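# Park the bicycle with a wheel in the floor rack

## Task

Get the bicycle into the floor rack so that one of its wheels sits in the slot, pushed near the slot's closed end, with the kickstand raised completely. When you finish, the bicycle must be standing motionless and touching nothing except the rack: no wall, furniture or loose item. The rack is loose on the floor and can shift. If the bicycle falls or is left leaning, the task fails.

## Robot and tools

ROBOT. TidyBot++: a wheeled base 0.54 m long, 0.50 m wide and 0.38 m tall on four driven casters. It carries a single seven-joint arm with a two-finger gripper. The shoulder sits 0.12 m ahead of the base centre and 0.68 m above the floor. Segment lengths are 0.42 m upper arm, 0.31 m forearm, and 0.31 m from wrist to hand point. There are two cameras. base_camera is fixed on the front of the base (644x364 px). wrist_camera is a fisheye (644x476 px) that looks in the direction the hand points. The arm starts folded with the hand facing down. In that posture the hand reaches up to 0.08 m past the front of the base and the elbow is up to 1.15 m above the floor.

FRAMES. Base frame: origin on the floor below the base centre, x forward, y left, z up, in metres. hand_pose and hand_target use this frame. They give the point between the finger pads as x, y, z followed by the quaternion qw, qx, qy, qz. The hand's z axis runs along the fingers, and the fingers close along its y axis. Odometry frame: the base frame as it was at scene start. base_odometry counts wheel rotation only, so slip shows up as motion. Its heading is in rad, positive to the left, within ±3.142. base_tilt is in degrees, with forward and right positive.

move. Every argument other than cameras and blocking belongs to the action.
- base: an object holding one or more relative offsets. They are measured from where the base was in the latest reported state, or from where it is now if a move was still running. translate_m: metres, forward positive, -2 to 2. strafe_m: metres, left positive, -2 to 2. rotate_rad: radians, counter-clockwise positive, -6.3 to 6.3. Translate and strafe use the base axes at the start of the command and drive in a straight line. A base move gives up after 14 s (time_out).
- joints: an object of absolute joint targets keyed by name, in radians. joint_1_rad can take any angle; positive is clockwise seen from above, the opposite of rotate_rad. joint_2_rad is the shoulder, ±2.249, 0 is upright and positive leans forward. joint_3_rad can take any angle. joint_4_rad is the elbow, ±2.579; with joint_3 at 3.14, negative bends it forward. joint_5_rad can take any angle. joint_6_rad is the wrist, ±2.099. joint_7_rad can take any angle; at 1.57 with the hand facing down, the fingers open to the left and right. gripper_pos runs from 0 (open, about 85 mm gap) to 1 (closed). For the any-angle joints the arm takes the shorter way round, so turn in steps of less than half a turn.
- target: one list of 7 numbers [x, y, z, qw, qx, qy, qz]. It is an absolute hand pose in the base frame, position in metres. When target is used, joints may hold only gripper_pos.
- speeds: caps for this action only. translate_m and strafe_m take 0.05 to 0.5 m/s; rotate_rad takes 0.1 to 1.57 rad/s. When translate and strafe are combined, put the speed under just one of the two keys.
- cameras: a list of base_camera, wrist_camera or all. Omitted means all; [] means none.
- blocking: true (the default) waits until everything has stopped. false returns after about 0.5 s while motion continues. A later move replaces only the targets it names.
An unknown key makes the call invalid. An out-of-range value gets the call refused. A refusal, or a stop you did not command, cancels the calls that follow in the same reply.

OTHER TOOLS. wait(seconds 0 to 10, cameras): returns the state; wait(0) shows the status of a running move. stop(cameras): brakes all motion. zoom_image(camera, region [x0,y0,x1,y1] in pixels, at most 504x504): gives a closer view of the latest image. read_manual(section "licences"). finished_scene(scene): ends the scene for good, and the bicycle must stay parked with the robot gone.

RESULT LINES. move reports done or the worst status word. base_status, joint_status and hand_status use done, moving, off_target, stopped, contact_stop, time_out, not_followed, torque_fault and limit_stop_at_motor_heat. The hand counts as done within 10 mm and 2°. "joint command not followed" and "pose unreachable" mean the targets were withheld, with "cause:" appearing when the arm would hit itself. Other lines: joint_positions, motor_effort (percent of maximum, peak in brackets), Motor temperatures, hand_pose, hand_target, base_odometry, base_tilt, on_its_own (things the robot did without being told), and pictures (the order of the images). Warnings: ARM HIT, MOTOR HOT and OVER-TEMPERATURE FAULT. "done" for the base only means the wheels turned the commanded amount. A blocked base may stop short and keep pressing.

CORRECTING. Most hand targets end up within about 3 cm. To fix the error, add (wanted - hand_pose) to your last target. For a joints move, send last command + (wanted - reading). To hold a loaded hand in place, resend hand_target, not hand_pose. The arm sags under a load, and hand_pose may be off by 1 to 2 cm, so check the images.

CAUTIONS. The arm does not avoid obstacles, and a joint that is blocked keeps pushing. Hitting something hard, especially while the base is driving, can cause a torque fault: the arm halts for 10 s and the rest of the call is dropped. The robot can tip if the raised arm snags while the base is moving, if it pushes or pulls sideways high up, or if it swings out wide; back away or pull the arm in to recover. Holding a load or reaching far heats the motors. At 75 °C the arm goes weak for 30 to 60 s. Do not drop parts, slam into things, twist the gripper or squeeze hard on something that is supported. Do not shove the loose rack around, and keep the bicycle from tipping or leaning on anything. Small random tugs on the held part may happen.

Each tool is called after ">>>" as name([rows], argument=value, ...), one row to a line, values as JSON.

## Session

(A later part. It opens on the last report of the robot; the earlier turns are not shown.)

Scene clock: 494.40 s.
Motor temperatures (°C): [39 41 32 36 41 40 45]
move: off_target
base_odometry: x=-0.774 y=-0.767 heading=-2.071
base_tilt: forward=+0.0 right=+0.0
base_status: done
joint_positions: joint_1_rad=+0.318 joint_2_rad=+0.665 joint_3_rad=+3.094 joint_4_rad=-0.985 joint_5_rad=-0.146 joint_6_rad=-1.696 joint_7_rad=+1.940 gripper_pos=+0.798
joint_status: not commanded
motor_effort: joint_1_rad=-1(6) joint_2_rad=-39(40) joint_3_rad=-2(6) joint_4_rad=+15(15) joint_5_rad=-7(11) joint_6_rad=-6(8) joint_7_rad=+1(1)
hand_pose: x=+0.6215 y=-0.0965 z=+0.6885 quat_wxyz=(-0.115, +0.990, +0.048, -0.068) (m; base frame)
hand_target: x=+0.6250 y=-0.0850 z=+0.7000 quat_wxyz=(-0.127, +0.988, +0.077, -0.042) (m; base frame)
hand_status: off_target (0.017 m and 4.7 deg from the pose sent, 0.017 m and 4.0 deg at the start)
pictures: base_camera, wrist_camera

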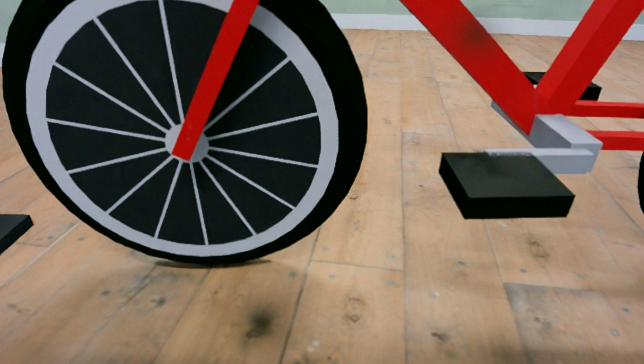

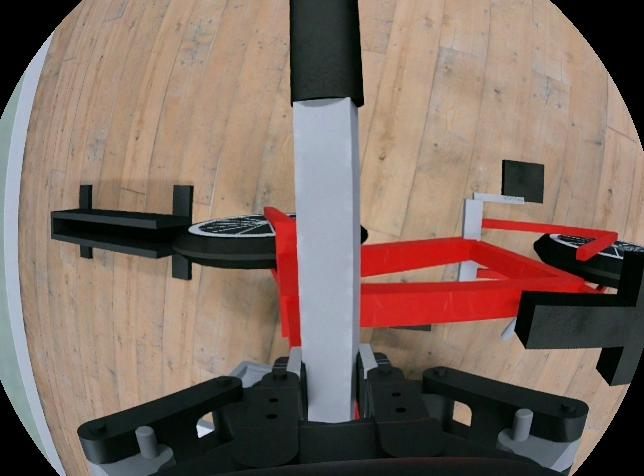

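>>> move(base={"strafe_m": 0.08}, speeds={"strafe_m": 0.1}, target=[0.615,-0.085,0.70,-0.129,0.991,0.017,-0.035])

>>> zoom_image(camera="wrist_camera", region=[0, 180, 300, 380])

Scene clock: 514.83 s.
Motor temperatures (°C): [39 41 32 36 41 40 45]
move: off_target
base_odometry: x=-0.704 y=-0.805 heading=-2.071
base_tilt: forward=+0.0 right=+0.1
base_status: done
joint_positions: joint_1_rad=+0.326 joint_2_rad=+0.616 joint_3_rad=+3.112 joint_4_rad=-1.072 joint_5_rad=-0.147 joint_6_rad=-1.655 joint_7_rad=+1.940 gripper_pos=+0.798
joint_status: not commanded
motor_effort: joint_1_rad=-1(6) joint_2_rad=-38(40) joint_3_rad=-2(5) joint_4_rad=+14(16) joint_5_rad=-6(10) joint_6_rad=-5(7) joint_7_rad=+0(1)
hand_pose: x=+0.6038 y=-0.1022 z=+0.6879 quat_wxyz=(-0.110, +0.991, +0.033, -0.068) (m; base frame)
hand_target: x=+0.6150 y=-0.0850 z=+0.7000 quat_wxyz=(-0.129, +0.991, +0.017, -0.035) (m; base frame)
hand_status: off_target (0.024 m and 4.7 deg from the pose sent, 0.017 m and 5.4 deg at the start)
pictures: base_camera, wrist_camera

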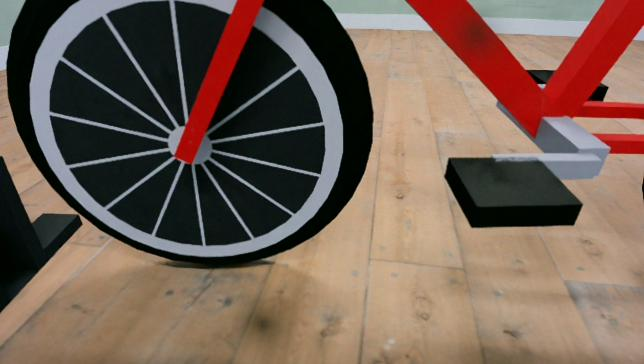

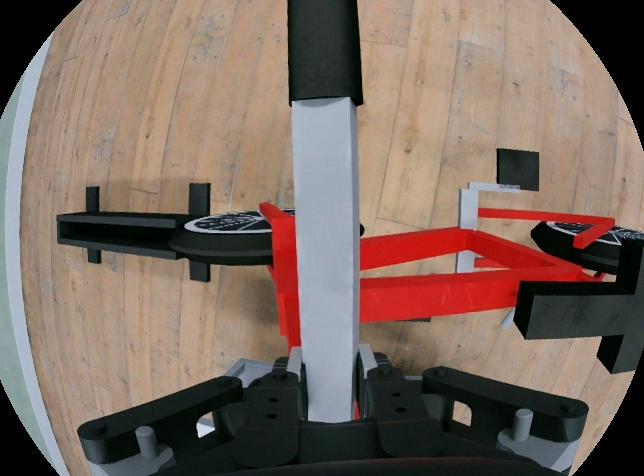

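Scaled by 1.680.

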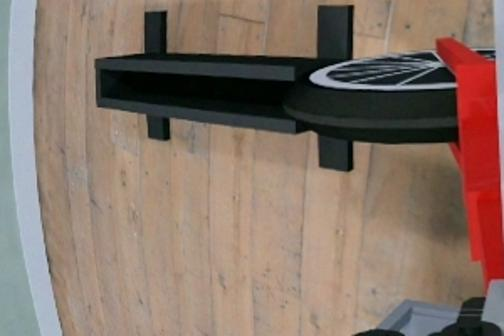

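>>> zoom_image(camera="base_camera", region=[0, 120, 300, 320])

Scaled by 1.680.

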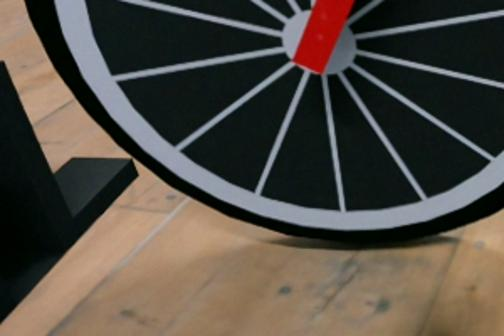

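>>> move(base={"strafe_m": 0.05}, speeds={"strafe_m": 0.1}, target=[0.61,-0.085,0.70,-0.13,0.991,-0.018,-0.03])

>>> zoom_image(camera="wrist_camera", region=[0, 180, 300, 380])

>>> zoom_image(camera="base_camera", region=[0, 120, 300, 320])

Scene clock: 539.87 s.
Motor temperatures (°C): [39 41 32 36 41 40 45]
move: off_target
base_odometry: x=-0.660 y=-0.830 heading=-2.071
base_tilt: forward=-0.1 right=+0.0
base_status: done
joint_positions: joint_1_rad=+0.328 joint_2_rad=+0.590 joint_3_rad=+3.125 joint_4_rad=-1.119 joint_5_rad=-0.157 joint_6_rad=-1.629 joint_7_rad=+1.920 gripper_pos=+0.798
joint_status: not commanded
motor_effort: joint_1_rad=-1(6) joint_2_rad=-37(38) joint_3_rad=-2(4) joint_4_rad=+16(17) joint_5_rad=-7(9) joint_6_rad=-3(7) joint_7_rad=+0(1)
hand_pose: x=+0.5957 y=-0.1024 z=+0.6872 quat_wxyz=(-0.110, +0.992, +0.015, -0.066) (m; base frame)
hand_target: x=+0.6100 y=-0.0850 z=+0.7000 quat_wxyz=(-0.130, +0.991, -0.018, -0.030) (m; base frame)
hand_status: off_target (0.026 m and 6.0 deg from the pose sent, 0.022 m and 7.6 deg at the start)
pictures: base_camera, wrist_camera

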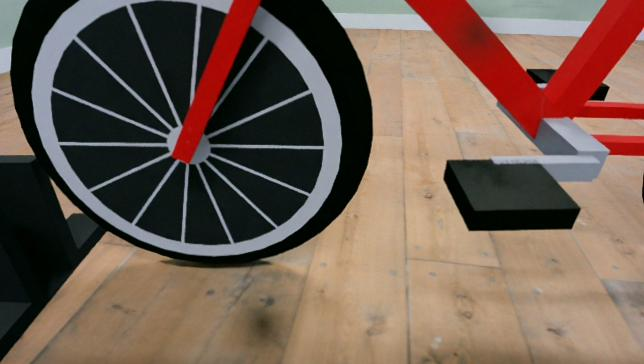

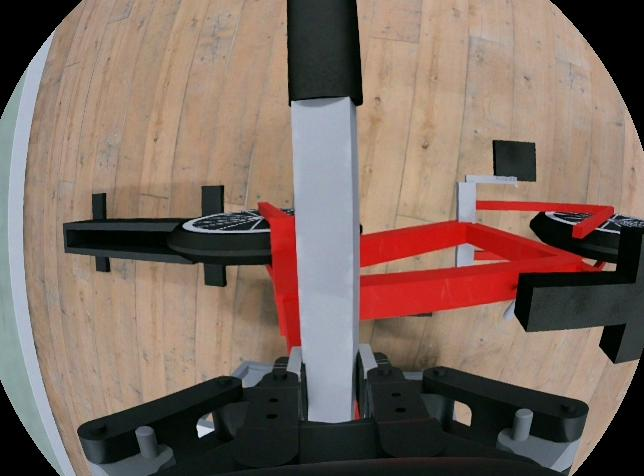

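Scaled by 1.680.

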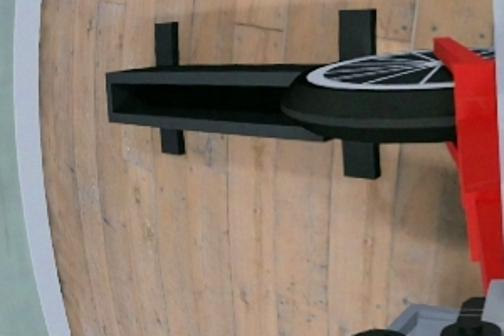

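Scaled by 1.680.

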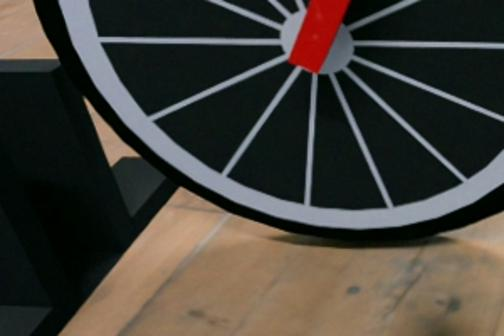

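>>> move(base={"strafe_m": 0.05}, speeds={"strafe_m": 0.1}, target=[0.62,-0.085,0.70,-0.131,0.989,-0.05,-0.026])

>>> zoom_image(camera="wrist_camera", region=[0, 180, 300, 380])

>>> zoom_image(camera="base_camera", region=[0, 120, 300, 320])

Scene clock: 547.67 s.
Motor temperatures (°C): [39 41 32 36 41 40 45]
move: off_target
base_odometry: x=-0.616 y=-0.854 heading=-2.071
base_tilt: forward=-0.1 right=+0.0
base_status: done
joint_positions: joint_1_rad=+0.326 joint_2_rad=+0.591 joint_3_rad=+3.139 joint_4_rad=-1.118 joint_5_rad=-0.161 joint_6_rad=-1.626 joint_7_rad=+1.860 gripper_pos=+0.798
joint_status: not commanded
motor_effort: joint_1_rad=-2(7) joint_2_rad=-37(40) joint_3_rad=-1(5) joint_4_rad=+16(18) joint_5_rad=-6(11) joint_6_rad=-2(5) joint_7_rad=+1(1)
hand_pose: x=+0.5963 y=-0.1064 z=+0.6864 quat_wxyz=(-0.107, +0.992, -0.021, -0.068) (m; base frame)
hand_target: x=+0.6200 y=-0.0850 z=+0.7000 quat_wxyz=(-0.131, +0.990, -0.050, -0.026) (m; base frame)
hand_status: off_target (0.035 m and 6.5 deg from the pose sent, 0.033 m and 9.0 deg at the start)
pictures: base_camera, wrist_camera

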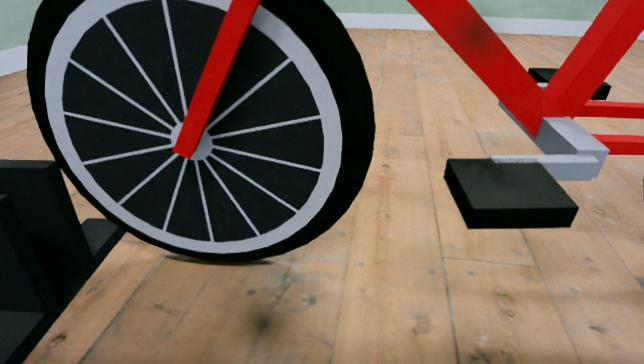

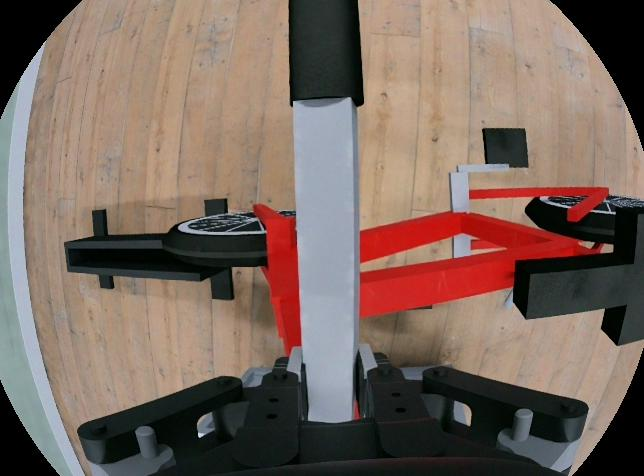

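Scaled by 1.680.

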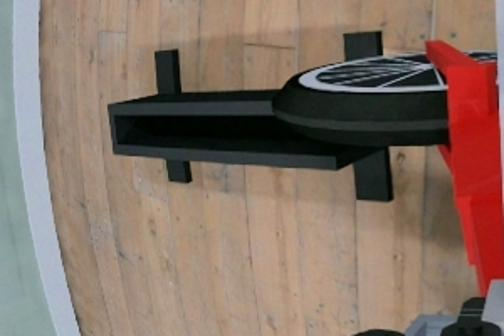

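Scaled by 1.680.

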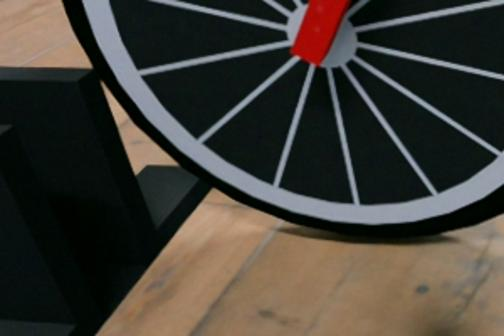

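>>> move(base={"strafe_m": -0.05}, speeds={"strafe_m": 0.1}, target=[0.62,-0.085,0.70,-0.132,0.986,-0.104,-0.019], cameras=[])

>>> move(base={"strafe_m": -0.05}, speeds={"strafe_m": 0.1}, target=[0.62,-0.085,0.70,-0.133,0.973,-0.19,-0.007], cameras=[])

>>> move(base={"strafe_m": -0.13}, speeds={"strafe_m": 0.1}, target=[0.60,-0.085,0.70,-0.133,0.973,-0.19,-0.007])

Scene clock: 574.03 s.
Motor temperatures (°C): [39 41 32 36 41 40 45]
move: off_target
base_odometry: x=-0.660 y=-0.829 heading=-2.071
base_tilt: forward=+0.0 right=+0.0
base_status: done
joint_positions: joint_1_rad=+0.326 joint_2_rad=+0.578 joint_3_rad=+3.156 joint_4_rad=-1.148 joint_5_rad=-0.186 joint_6_rad=-1.609 joint_7_rad=+1.776 gripper_pos=+0.798
joint_status: not commanded
motor_effort: joint_1_rad=-1(6) joint_2_rad=-35(38) joint_3_rad=+0(4) joint_4_rad=+17(18) joint_5_rad=-5(9) joint_6_rad=+2(3) joint_7_rad=+0(1)
hand_pose: x=+0.5930 y=-0.1041 z=+0.6852 quat_wxyz=(-0.111, +0.989, -0.071, -0.068) (m; base frame)
hand_target: x=+0.6200 y=-0.0850 z=+0.7000 quat_wxyz=(-0.132, +0.986, -0.104, -0.019) (m; base frame)
hand_status: off_target (0.036 m and 7.2 deg from the pose sent, 0.035 m and 11.4 deg at the start)
pictures: none
No camera images: "cameras" was empty.

Scene clock: 575.17 s.
Motor temperatures (°C): [39 41 32 36 41 40 45]
move: off_target
base_odometry: x=-0.703 y=-0.805 heading=-2.071
base_tilt: forward=-0.1 right=+0.0
base_status: done
joint_positions: joint_1_rad=+0.313 joint_2_rad=+0.544 joint_3_rad=+3.180 joint_4_rad=-1.212 joint_5_rad=-0.213 joint_6_rad=-1.567 joint_7_rad=+1.637 gripper_pos=+0.798
joint_status: not commanded
motor_effort: joint_1_rad=+1(5) joint_2_rad=-34(36) joint_3_rad=+0(3) joint_4_rad=+18(19) joint_5_rad=-5(8) joint_6_rad=+3(5) joint_7_rad=+0(1)
hand_pose: x=+0.5861 y=-0.0969 z=+0.6835 quat_wxyz=(-0.112, +0.980, -0.149, -0.068) (m; base frame)
hand_target: x=+0.6200 y=-0.0850 z=+0.7000 quat_wxyz=(-0.133, +0.973, -0.190, -0.007) (m; base frame)
hand_status: off_target (0.040 m and 8.8 deg from the pose sent, 0.036 m and 15.6 deg at the start)
pictures: none
No camera images: "cameras" was empty.

Scene clock: 577.33 s.
Motor temperatures (°C): [39 41 32 36 41 40 45]
move: off_target
base_odometry: x=-0.818 y=-0.743 heading=-2.071
base_tilt: forward=-0.1 right=+0.0
base_status: done
joint_positions: joint_1_rad=+0.313 joint_2_rad=+0.500 joint_3_rad=+3.193 joint_4_rad=-1.291 joint_5_rad=-0.222 joint_6_rad=-1.546 joint_7_rad=+1.637 gripper_pos=+0.798
joint_status: not commanded
motor_effort: joint_1_rad=+0(4) joint_2_rad=-34(35) joint_3_rad=+1(3) joint_4_rad=+17(19) joint_5_rad=-7(9) joint_6_rad=+4(4) joint_7_rad=+0(1)
hand_pose: x=+0.5653 y=-0.0923 z=+0.6828 quat_wxyz=(-0.116, +0.978, -0.159, -0.074) (m; base frame)
hand_target: x=+0.6000 y=-0.0850 z=+0.7000 quat_wxyz=(-0.133, +0.973, -0.190, -0.007) (m; base frame)
hand_status: off_target (0.039 m and 8.7 deg from the pose sent, 0.025 m and 8.8 deg at the start)
pictures: base_camera, wrist_camera

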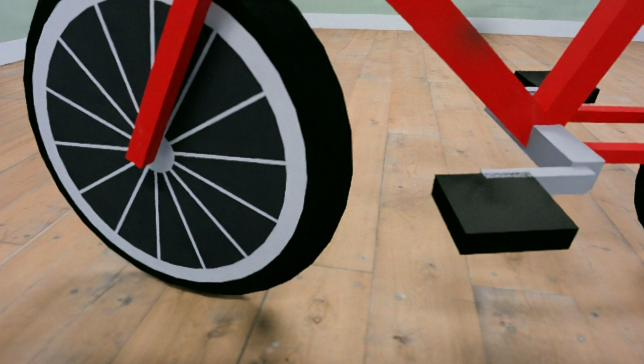

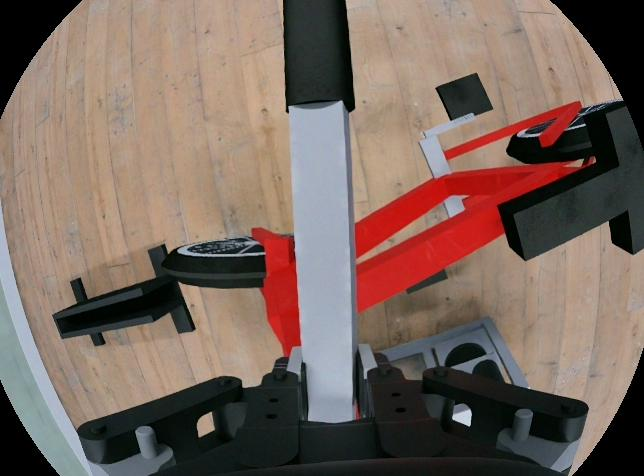

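>>> zoom_image(camera="wrist_camera", region=[40, 220, 290, 370])

Scaled by 2.016.

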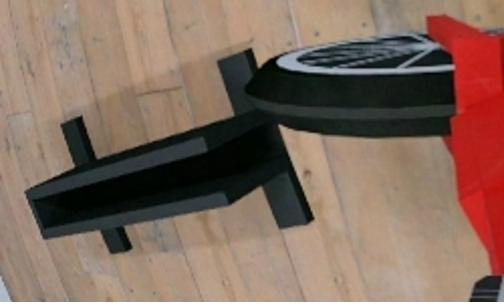

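>>> move(target=[0.61,-0.085,0.70,-0.132,0.986,-0.104,-0.019], cameras=[])

>>> move(target=[0.61,-0.085,0.70,-0.13,0.991,-0.018,-0.03], cameras=[])

>>> move(target=[0.605,-0.085,0.70,-0.128,0.990,0.0425,-0.038])

>>> zoom_image(camera="wrist_camera", region=[40, 180, 290, 330])

Scene clock: 597.77 s.
Motor temperatures (°C): [39 41 32 36 41 40 45]
move: off_target
base_odometry: x=-0.818 y=-0.743 heading=-2.071
base_tilt: forward=-0.1 right=+0.0
base_status: not commanded
joint_positions: joint_1_rad=+0.314 joint_2_rad=+0.530 joint_3_rad=+3.171 joint_4_rad=-1.232 joint_5_rad=-0.222 joint_6_rad=-1.546 joint_7_rad=+1.659 gripper_pos=+0.798
joint_status: not commanded
motor_effort: joint_1_rad=-1(1) joint_2_rad=-36(36) joint_3_rad=-1(2) joint_4_rad=+18(20) joint_5_rad=-8(9) joint_6_rad=+3(5) joint_7_rad=+1(1)
hand_pose: x=+0.5869 y=-0.0912 z=+0.6844 quat_wxyz=(-0.118, +0.982, -0.137, -0.059) (m; base frame)
hand_target: x=+0.6100 y=-0.0850 z=+0.7000 quat_wxyz=(-0.132, +0.986, -0.104, -0.019) (m; base frame)
hand_status: off_target (0.029 m and 6.1 deg from the pose sent, 0.048 m and 9.1 deg at the start)
pictures: none
No camera images: "cameras" was empty.

Scene clock: 598.53 s.
Motor temperatures (°C): [39 41 32 36 41 40 45]
move: off_target
base_odometry: x=-0.818 y=-0.743 heading=-2.071
base_tilt: forward=-0.1 right=+0.0
base_status: not commanded
joint_positions: joint_1_rad=+0.319 joint_2_rad=+0.561 joint_3_rad=+3.147 joint_4_rad=-1.174 joint_5_rad=-0.217 joint_6_rad=-1.559 joint_7_rad=+1.776 gripper_pos=+0.798
joint_status: not commanded
motor_effort: joint_1_rad=-1(2) joint_2_rad=-36(37) joint_3_rad=-2(3) joint_4_rad=+17(20) joint_5_rad=-9(10) joint_6_rad=+0(4) joint_7_rad=+1(2)
hand_pose: x=+0.6036 y=-0.0903 z=+0.6862 quat_wxyz=(-0.123, +0.989, -0.068, -0.045) (m; base frame)
hand_target: x=+0.6100 y=-0.0850 z=+0.7000 quat_wxyz=(-0.130, +0.991, -0.018, -0.030) (m; base frame)
hand_status: off_target (0.016 m and 6.0 deg from the pose sent, 0.029 m and 14.1 deg at the start)
pictures: none
No camera images: "cameras" was empty.

Scene clock: 599.13 s.
Motor temperatures (°C): [39 41 32 36 41 40 45]
move: off_target
base_odometry: x=-0.818 y=-0.743 heading=-2.071
base_tilt: forward=-0.1 right=+0.0
base_status: not commanded
joint_positions: joint_1_rad=+0.322 joint_2_rad=+0.569 joint_3_rad=+3.128 joint_4_rad=-1.154 joint_5_rad=-0.201 joint_6_rad=-1.570 joint_7_rad=+1.888 gripper_pos=+0.798
joint_status: not commanded
motor_effort: joint_1_rad=-1(2) joint_2_rad=-36(37) joint_3_rad=-2(3) joint_4_rad=+16(18) joint_5_rad=-9(10) joint_6_rad=-2(4) joint_7_rad=+1(2)
hand_pose: x=+0.6062 y=-0.0898 z=+0.6875 quat_wxyz=(-0.122, +0.992, -0.004, -0.040) (m; base frame)
hand_target: x=+0.6050 y=-0.0850 z=+0.7000 quat_wxyz=(-0.128, +0.990, +0.043, -0.038) (m; base frame)
hand_status: off_target (0.013 m and 5.4 deg from the pose sent, 0.015 m and 12.7 deg at the start)
pictures: base_camera, wrist_camera

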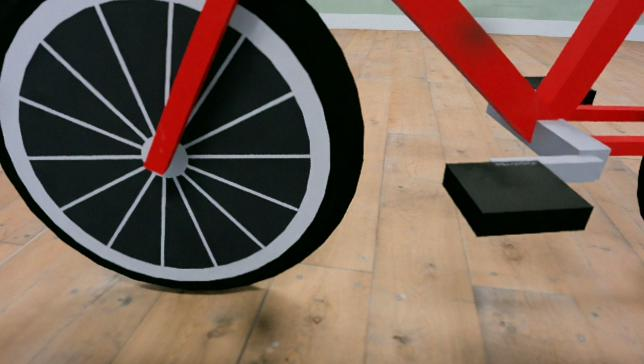

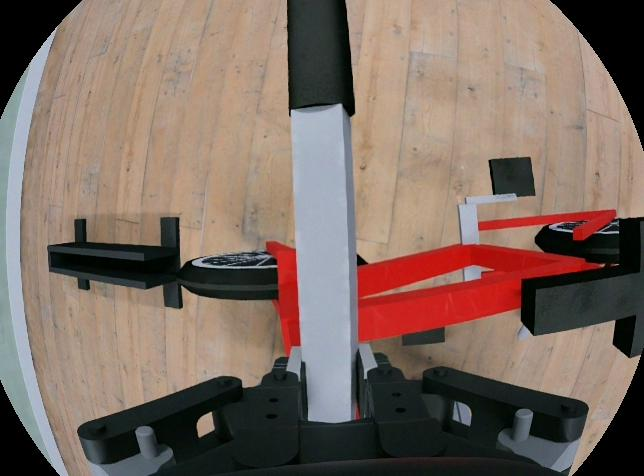

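Scaled by 2.016.

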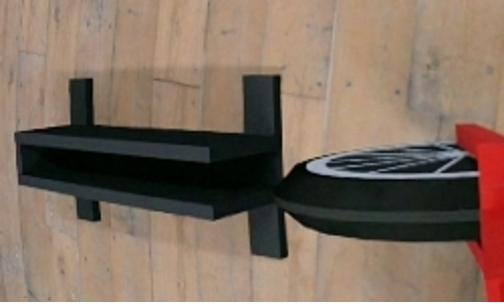

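>>> move(base={"strafe_m": 0.13}, speeds={"strafe_m": 0.1}, target=[0.60,-0.085,0.70,-0.128,0.990,0.05,-0.038])

>>> zoom_image(camera="wrist_camera", region=[40, 180, 290, 330])

>>> zoom_image(camera="base_camera", region=[0, 120, 300, 320])

Scene clock: 611.90 s.
Motor temperatures (°C): [39 41 32 36 41 40 45]
move: off_target
base_odometry: x=-0.704 y=-0.805 heading=-2.070
base_tilt: forward=+0.0 right=+0.0
base_status: done
joint_positions: joint_1_rad=+0.330 joint_2_rad=+0.568 joint_3_rad=+3.116 joint_4_rad=-1.153 joint_5_rad=-0.186 joint_6_rad=-1.570 joint_7_rad=+1.904 gripper_pos=+0.798
joint_status: not commanded
motor_effort: joint_1_rad=-2(6) joint_2_rad=-37(37) joint_3_rad=-2(5) joint_4_rad=+16(18) joint_5_rad=-9(11) joint_6_rad=-2(4) joint_7_rad=+1(2)
hand_pose: x=+0.6050 y=-0.0934 z=+0.6878 quat_wxyz=(-0.118, +0.992, +0.005, -0.039) (m; base frame)
hand_target: x=+0.6000 y=-0.0850 z=+0.7000 quat_wxyz=(-0.128, +0.990, +0.050, -0.038) (m; base frame)
hand_status: off_target (0.016 m and 5.2 deg from the pose sent, 0.015 m and 6.2 deg at the start)
pictures: base_camera, wrist_camera

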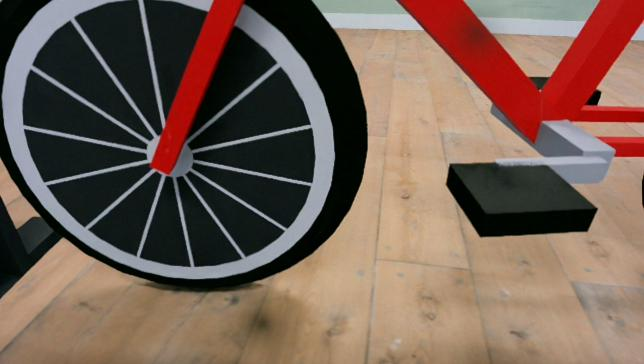

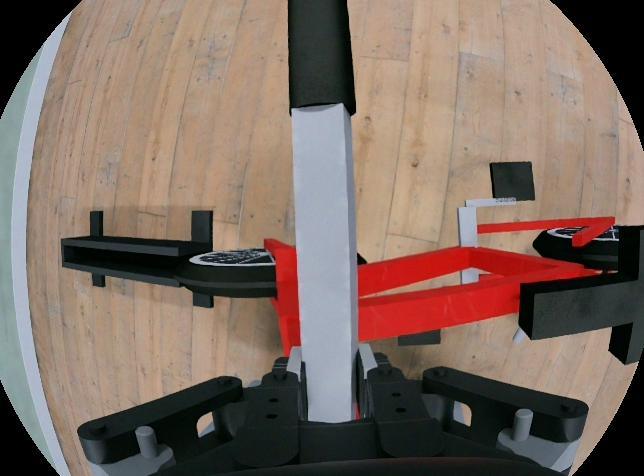

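Scaled by 2.016.

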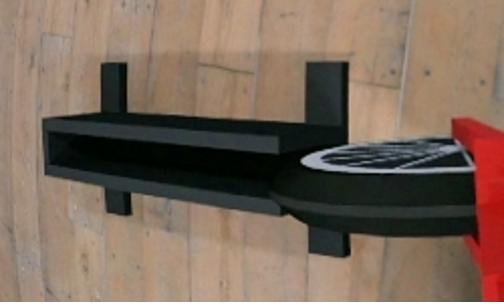

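Scaled by 1.680.

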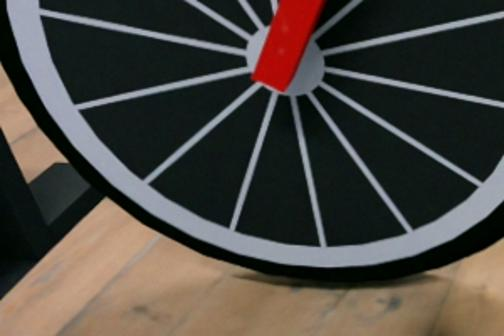

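>>> move(base={"strafe_m": 0.05}, speeds={"strafe_m": 0.1}, target=[0.60,-0.085,0.70,-0.13,0.991,-0.018,-0.03])

>>> zoom_image(camera="wrist_camera", region=[40, 180, 290, 330])

>>> zoom_image(camera="base_camera", region=[0, 120, 300, 320])

Scene clock: 623.03 s.
Motor temperatures (°C): [39 41 32 36 41 40 45]
move: off_target
base_odometry: x=-0.660 y=-0.829 heading=-2.069
base_tilt: forward=-0.1 right=+0.1
base_status: done
joint_positions: joint_1_rad=+0.329 joint_2_rad=+0.560 joint_3_rad=+3.130 joint_4_rad=-1.168 joint_5_rad=-0.186 joint_6_rad=-1.568 joint_7_rad=+1.882 gripper_pos=+0.798
joint_status: not commanded
motor_effort: joint_1_rad=-1(6) joint_2_rad=-37(38) joint_3_rad=-2(5) joint_4_rad=+16(17) joint_5_rad=-7(11) joint_6_rad=-3(5) joint_7_rad=+0(1)
hand_pose: x=+0.5996 y=-0.0973 z=+0.6876 quat_wxyz=(-0.114, +0.992, -0.011, -0.043) (m; base frame)
hand_target: x=+0.6000 y=-0.0850 z=+0.7000 quat_wxyz=(-0.130, +0.991, -0.018, -0.030) (m; base frame)
hand_status: off_target (0.018 m and 2.5 deg from the pose sent, 0.016 m and 3.2 deg at the start)
pictures: base_camera, wrist_camera

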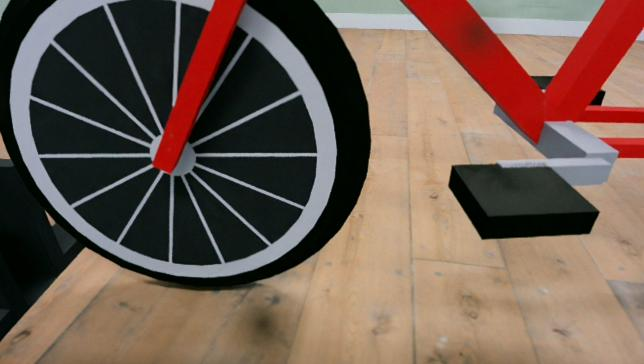

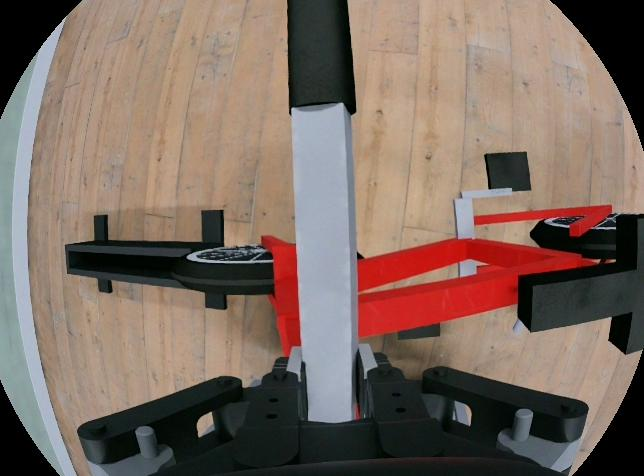

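Scaled by 2.016.

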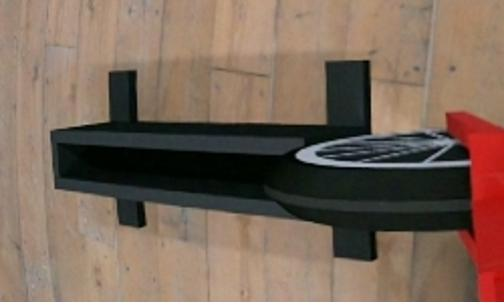

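Scaled by 1.680.

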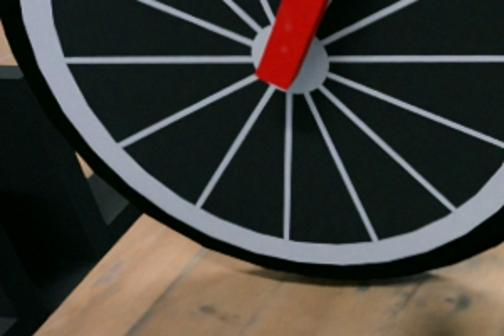

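>>> move(base={"strafe_m": 0.05}, speeds={"strafe_m": 0.1}, target=[0.60,-0.085,0.70,-0.13,0.991,-0.018,-0.03])

>>> zoom_image(camera="wrist_camera", region=[40, 180, 290, 330])

>>> zoom_image(camera="base_camera", region=[0, 120, 300, 320])

Scene clock: 628.20 s.
Motor temperatures (°C): [39 41 32 36 41 40 45]
move: off_target
base_odometry: x=-0.616 y=-0.853 heading=-2.068
base_tilt: forward=-0.1 right=+0.0
base_status: done
joint_positions: joint_1_rad=+0.329 joint_2_rad=+0.558 joint_3_rad=+3.136 joint_4_rad=-1.169 joint_5_rad=-0.186 joint_6_rad=-1.568 joint_7_rad=+1.882 gripper_pos=+0.798
joint_status: not commanded
motor_effort: joint_1_rad=-1(6) joint_2_rad=-37(37) joint_3_rad=-2(5) joint_4_rad=+15(17) joint_5_rad=-7(12) joint_6_rad=-2(5) joint_7_rad=+0(1)
hand_pose: x=+0.5987 y=-0.0995 z=+0.6876 quat_wxyz=(-0.113, +0.993, -0.014, -0.044) (m; base frame)
hand_target: x=+0.6000 y=-0.0850 z=+0.7000 quat_wxyz=(-0.130, +0.991, -0.018, -0.030) (m; base frame)
hand_status: off_target (0.019 m and 2.5 deg from the pose sent, 0.018 m and 2.5 deg at the start)
pictures: base_camera, wrist_camera

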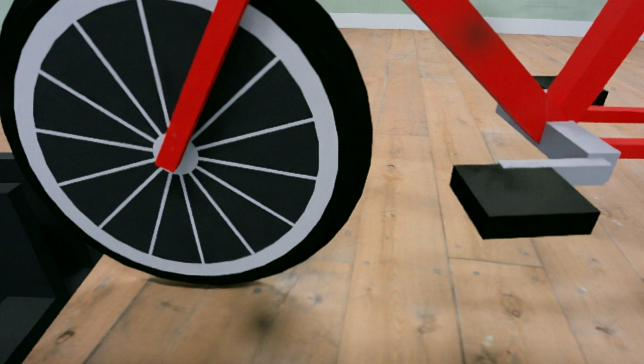

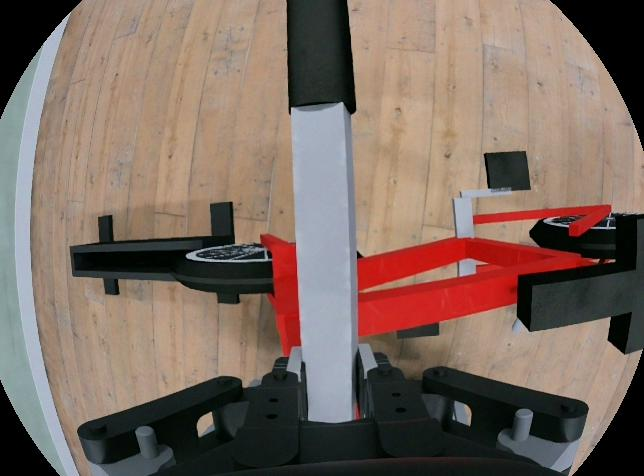

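Scaled by 2.016.

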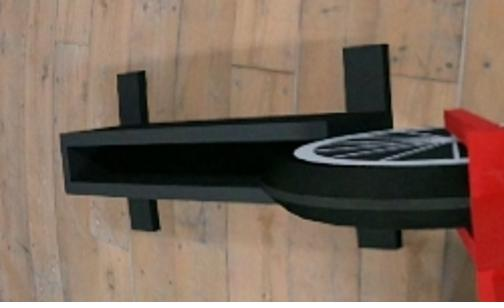

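Scaled by 1.680.

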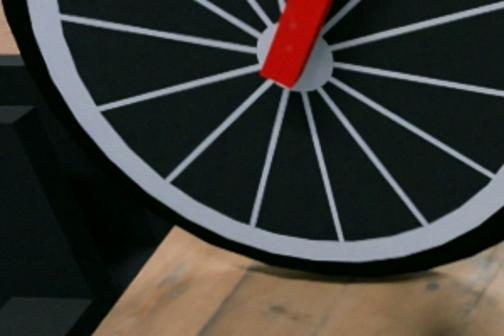

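>>> move(base={"strafe_m": 0.04}, speeds={"strafe_m": 0.1}, target=[0.60,-0.085,0.70,-0.13,0.991,-0.018,-0.03])

>>> zoom_image(camera="wrist_camera", region=[40, 180, 290, 330])

>>> zoom_image(camera="base_camera", region=[0, 120, 300, 320])

Scene clock: 644.97 s.
Motor temperatures (°C): [39 41 32 36 41 40 45]
move: off_target
base_odometry: x=-0.580 y=-0.873 heading=-2.067
base_tilt: forward=+0.0 right=+0.0
base_status: done
joint_positions: joint_1_rad=+0.329 joint_2_rad=+0.558 joint_3_rad=+3.130 joint_4_rad=-1.170 joint_5_rad=-0.185 joint_6_rad=-1.568 joint_7_rad=+1.882 gripper_pos=+0.798
joint_status: not commanded
motor_effort: joint_1_rad=-1(7) joint_2_rad=-37(38) joint_3_rad=-1(6) joint_4_rad=+17(17) joint_5_rad=-8(12) joint_6_rad=-2(5) joint_7_rad=+1(1)
hand_pose: x=+0.5989 y=-0.0971 z=+0.6877 quat_wxyz=(-0.114, +0.992, -0.011, -0.044) (m; base frame)
hand_target: x=+0.6000 y=-0.0850 z=+0.7000 quat_wxyz=(-0.130, +0.991, -0.018, -0.030) (m; base frame)
hand_status: off_target (0.017 m and 2.5 deg from the pose sent, 0.019 m and 2.5 deg at the start)
pictures: base_camera, wrist_camera

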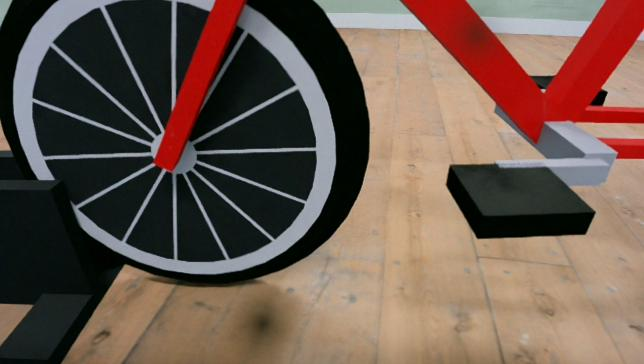

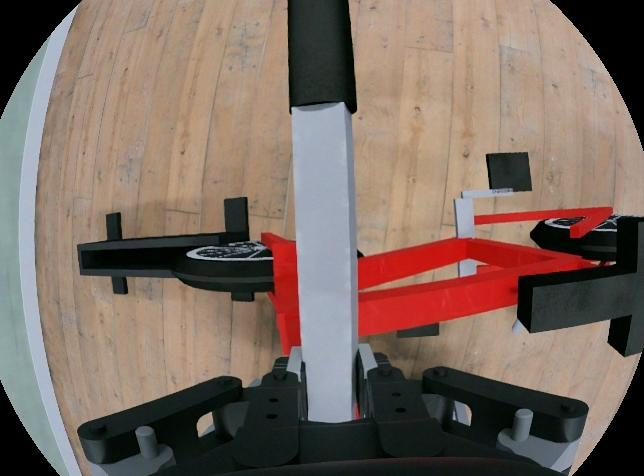

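Scaled by 2.016.

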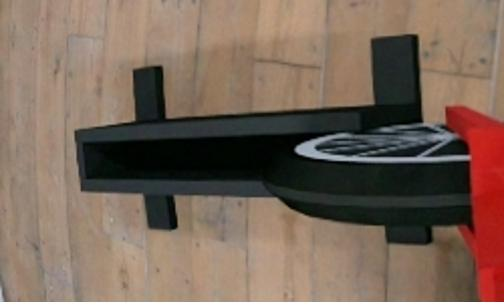

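Scaled by 1.680.

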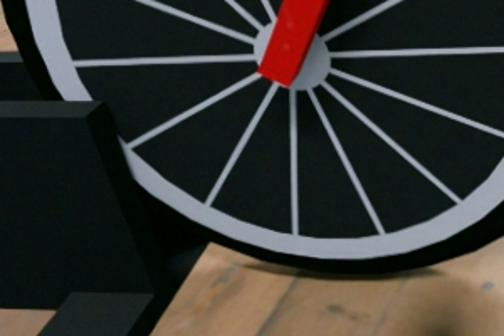

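>>> move(base={"strafe_m": 0.08}, speeds={"strafe_m": 0.1}, target=[0.60,-0.085,0.70,-0.129,0.991,0.026,-0.035])

>>> zoom_image(camera="wrist_camera", region=[40, 180, 290, 330])

>>> zoom_image(camera="base_camera", region=[0, 120, 300, 320])

Scene clock: 651.30 s.
Motor temperatures (°C): [39 41 32 36 41 40 45]
move: off_target
base_odometry: x=-0.510 y=-0.911 heading=-2.066
base_tilt: forward=-0.1 right=+0.0
base_status: done
joint_positions: joint_1_rad=+0.331 joint_2_rad=+0.561 joint_3_rad=+3.123 joint_4_rad=-1.163 joint_5_rad=-0.178 joint_6_rad=-1.568 joint_7_rad=+1.907 gripper_pos=+0.798
joint_status: not commanded
motor_effort: joint_1_rad=-1(7) joint_2_rad=-37(38) joint_3_rad=-1(5) joint_4_rad=+16(17) joint_5_rad=-7(11) joint_6_rad=-3(5) joint_7_rad=+1(2)
hand_pose: x=+0.6006 y=-0.0979 z=+0.6880 quat_wxyz=(-0.112, +0.993, +0.004, -0.041) (m; base frame)
hand_target: x=+0.6000 y=-0.0850 z=+0.7000 quat_wxyz=(-0.129, +0.991, +0.026, -0.035) (m; base frame)
hand_status: off_target (0.018 m and 3.2 deg from the pose sent, 0.017 m and 4.7 deg at the start)
pictures: base_camera, wrist_camera

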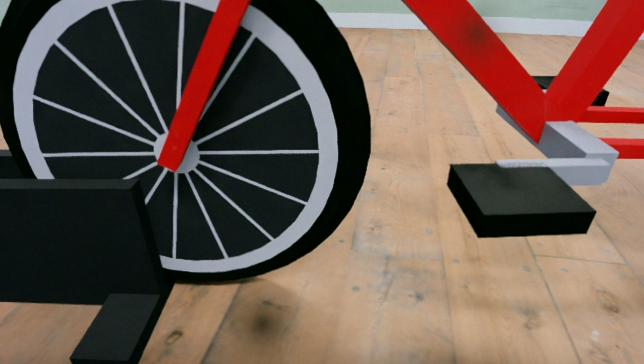

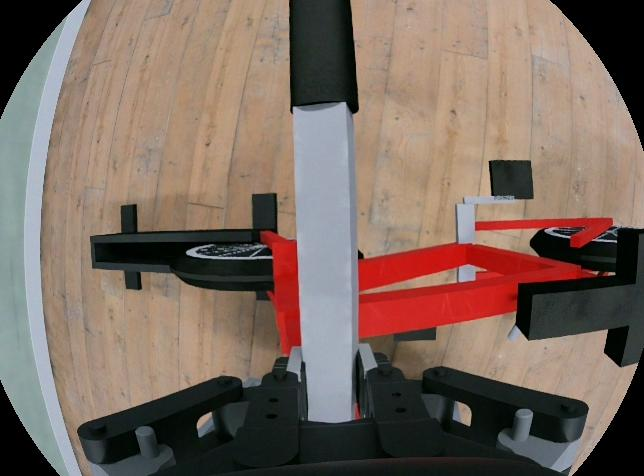

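Scaled by 2.016.

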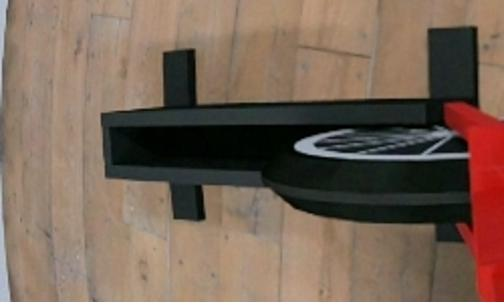

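Scaled by 1.680.

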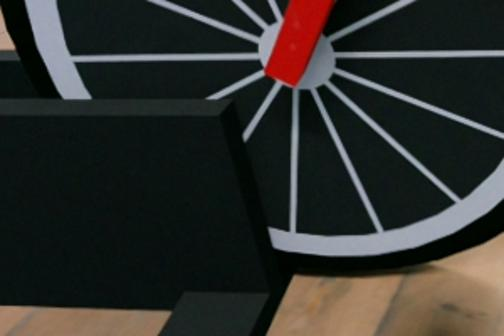

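>>> move(base={"strafe_m": 0.09}, speeds={"strafe_m": 0.1}, target=[0.60,-0.085,0.70,-0.129,0.991,0.026,-0.035], cameras=[])

>>> move(base={"strafe_m": 0.06}, speeds={"strafe_m": 0.1}, target=[0.60,-0.085,0.70,-0.129,0.991,0.026,-0.035])

>>> zoom_image(camera="wrist_camera", region=[40, 180, 290, 330])

Scene clock: 659.80 s.
Motor temperatures (°C): [39 40 32 36 41 40 45]
move: off_target
base_odometry: x=-0.431 y=-0.954 heading=-2.065
base_tilt: forward=+0.0 right=+0.0
base_status: done
joint_positions: joint_1_rad=+0.332 joint_2_rad=+0.559 joint_3_rad=+3.120 joint_4_rad=-1.163 joint_5_rad=-0.177 joint_6_rad=-1.568 joint_7_rad=+1.907 gripper_pos=+0.798
joint_status: not commanded
motor_effort: joint_1_rad=-1(6) joint_2_rad=-34(37) joint_3_rad=-2(5) joint_4_rad=+15(16) joint_5_rad=-7(10) joint_6_rad=-3(5) joint_7_rad=+1(1)
hand_pose: x=+0.6006 y=-0.0972 z=+0.6889 quat_wxyz=(-0.113, +0.993, +0.005, -0.040) (m; base frame)
hand_target: x=+0.6000 y=-0.0850 z=+0.7000 quat_wxyz=(-0.129, +0.991, +0.026, -0.035) (m; base frame)
hand_status: off_target (0.017 m and 3.1 deg from the pose sent, 0.018 m and 3.2 deg at the start)
pictures: none
No camera images: "cameras" was empty.

Scene clock: 661.27 s.
Motor temperatures (°C): [39 40 32 36 41 40 45]
move: off_target
base_odometry: x=-0.378 y=-0.982 heading=-2.065
base_tilt: forward=+0.0 right=+0.0
base_status: done
joint_positions: joint_1_rad=+0.329 joint_2_rad=+0.559 joint_3_rad=+3.117 joint_4_rad=-1.163 joint_5_rad=-0.177 joint_6_rad=-1.568 joint_7_rad=+1.907 gripper_pos=+0.798
joint_status: not commanded
motor_effort: joint_1_rad=-1(6) joint_2_rad=-35(37) joint_3_rad=-2(6) joint_4_rad=+15(16) joint_5_rad=-6(10) joint_6_rad=-4(4) joint_7_rad=+1(2)
hand_pose: x=+0.6012 y=-0.0947 z=+0.6890 quat_wxyz=(-0.113, +0.993, +0.008, -0.040) (m; base frame)
hand_target: x=+0.6000 y=-0.0850 z=+0.7000 quat_wxyz=(-0.129, +0.991, +0.026, -0.035) (m; base frame)
hand_status: off_target (0.015 m and 2.9 deg from the pose sent, 0.017 m and 3.1 deg at the start)
pictures: base_camera, wrist_camera

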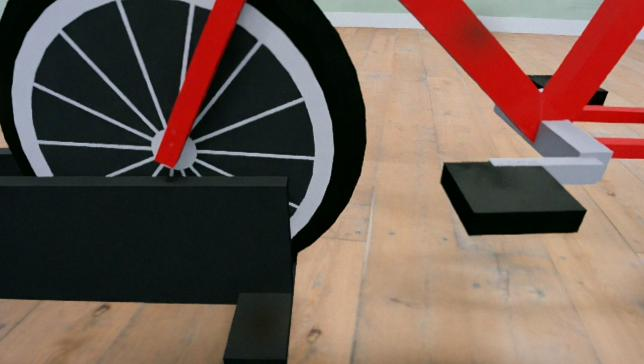

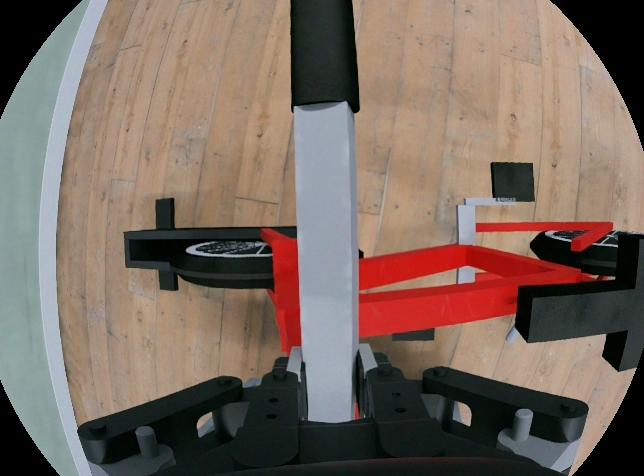

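Scaled by 2.016.

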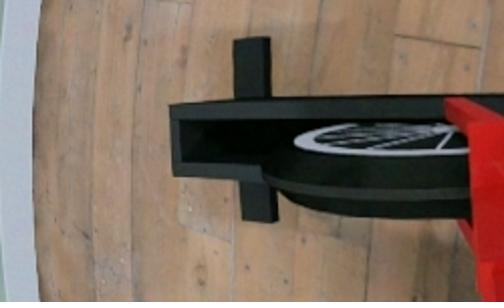

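>>> move(base={"strafe_m": 0.08}, speeds={"strafe_m": 0.1}, target=[0.60,-0.085,0.70,-0.129,0.991,0.026,-0.035])

>>> zoom_image(camera="wrist_camera", region=[80, 180, 330, 330])

Scene clock: 679.53 s.
Motor temperatures (°C): [39 40 32 36 41 40 45]
move: off_target
base_odometry: x=-0.307 y=-1.020 heading=-2.064
base_tilt: forward=-0.1 right=-0.1
base_status: done
joint_positions: joint_1_rad=+0.331 joint_2_rad=+0.559 joint_3_rad=+3.121 joint_4_rad=-1.162 joint_5_rad=-0.177 joint_6_rad=-1.568 joint_7_rad=+1.907 gripper_pos=+0.798
joint_status: not commanded
motor_effort: joint_1_rad=-2(7) joint_2_rad=-37(37) joint_3_rad=-2(5) joint_4_rad=+16(17) joint_5_rad=-7(11) joint_6_rad=-4(6) joint_7_rad=+1(1)
hand_pose: x=+0.6011 y=-0.0972 z=+0.6891 quat_wxyz=(-0.112, +0.993, +0.005, -0.040) (m; base frame)
hand_target: x=+0.6000 y=-0.0850 z=+0.7000 quat_wxyz=(-0.129, +0.991, +0.026, -0.035) (m; base frame)
hand_status: off_target (0.016 m and 3.1 deg from the pose sent, 0.015 m and 2.9 deg at the start)
pictures: base_camera, wrist_camera

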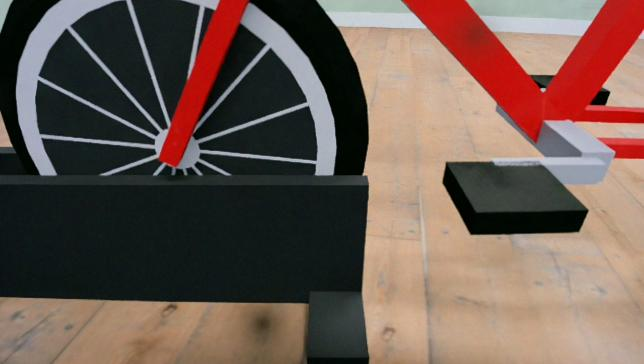

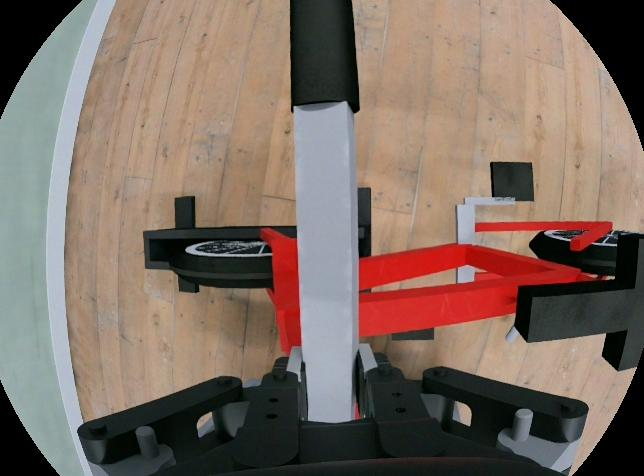

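Scaled by 2.016.

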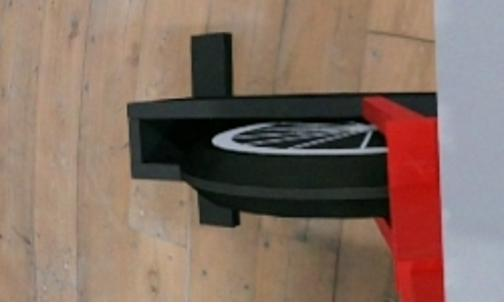

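>>> move(base={"strafe_m": 0.05}, speeds={"strafe_m": 0.1}, target=[0.60,-0.085,0.70,-0.129,0.991,0.026,-0.035])

>>> zoom_image(camera="wrist_camera", region=[80, 180, 330, 330])

Scene clock: 684.70 s.
Motor temperatures (°C): [39 40 32 36 41 40 45]
move: off_target
base_odometry: x=-0.263 y=-1.044 heading=-2.063
base_tilt: forward=+0.0 right=+0.0
base_status: done
joint_positions: joint_1_rad=+0.334 joint_2_rad=+0.560 joint_3_rad=+3.124 joint_4_rad=-1.157 joint_5_rad=-0.168 joint_6_rad=-1.567 joint_7_rad=+1.907 gripper_pos=+0.798
joint_status: not commanded
motor_effort: joint_1_rad=+0(8) joint_2_rad=-38(39) joint_3_rad=-1(7) joint_4_rad=+17(18) joint_5_rad=-5(13) joint_6_rad=-2(10) joint_7_rad=+1(3)
hand_pose: x=+0.6014 y=-0.1036 z=+0.6892 quat_wxyz=(-0.106, +0.994, +0.002, -0.039) (m; base frame)
hand_target: x=+0.6000 y=-0.0850 z=+0.7000 quat_wxyz=(-0.129, +0.991, +0.026, -0.035) (m; base frame)
hand_status: off_target (0.022 m and 3.8 deg from the pose sent, 0.016 m and 3.1 deg at the start)
pictures: base_camera, wrist_camera

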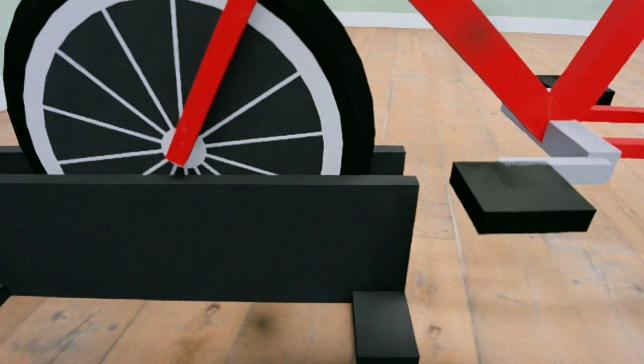

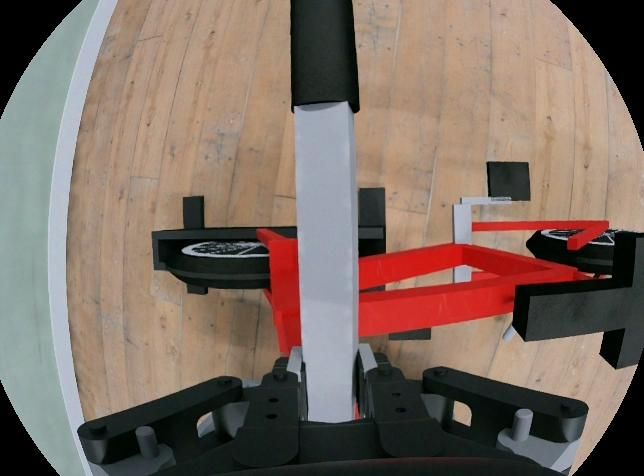

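Scaled by 2.016.

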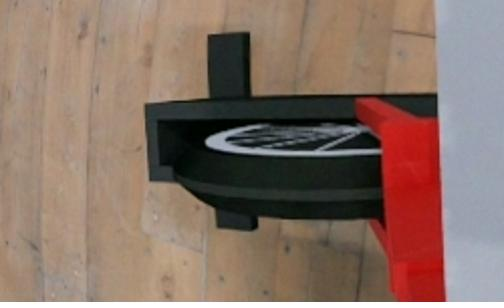

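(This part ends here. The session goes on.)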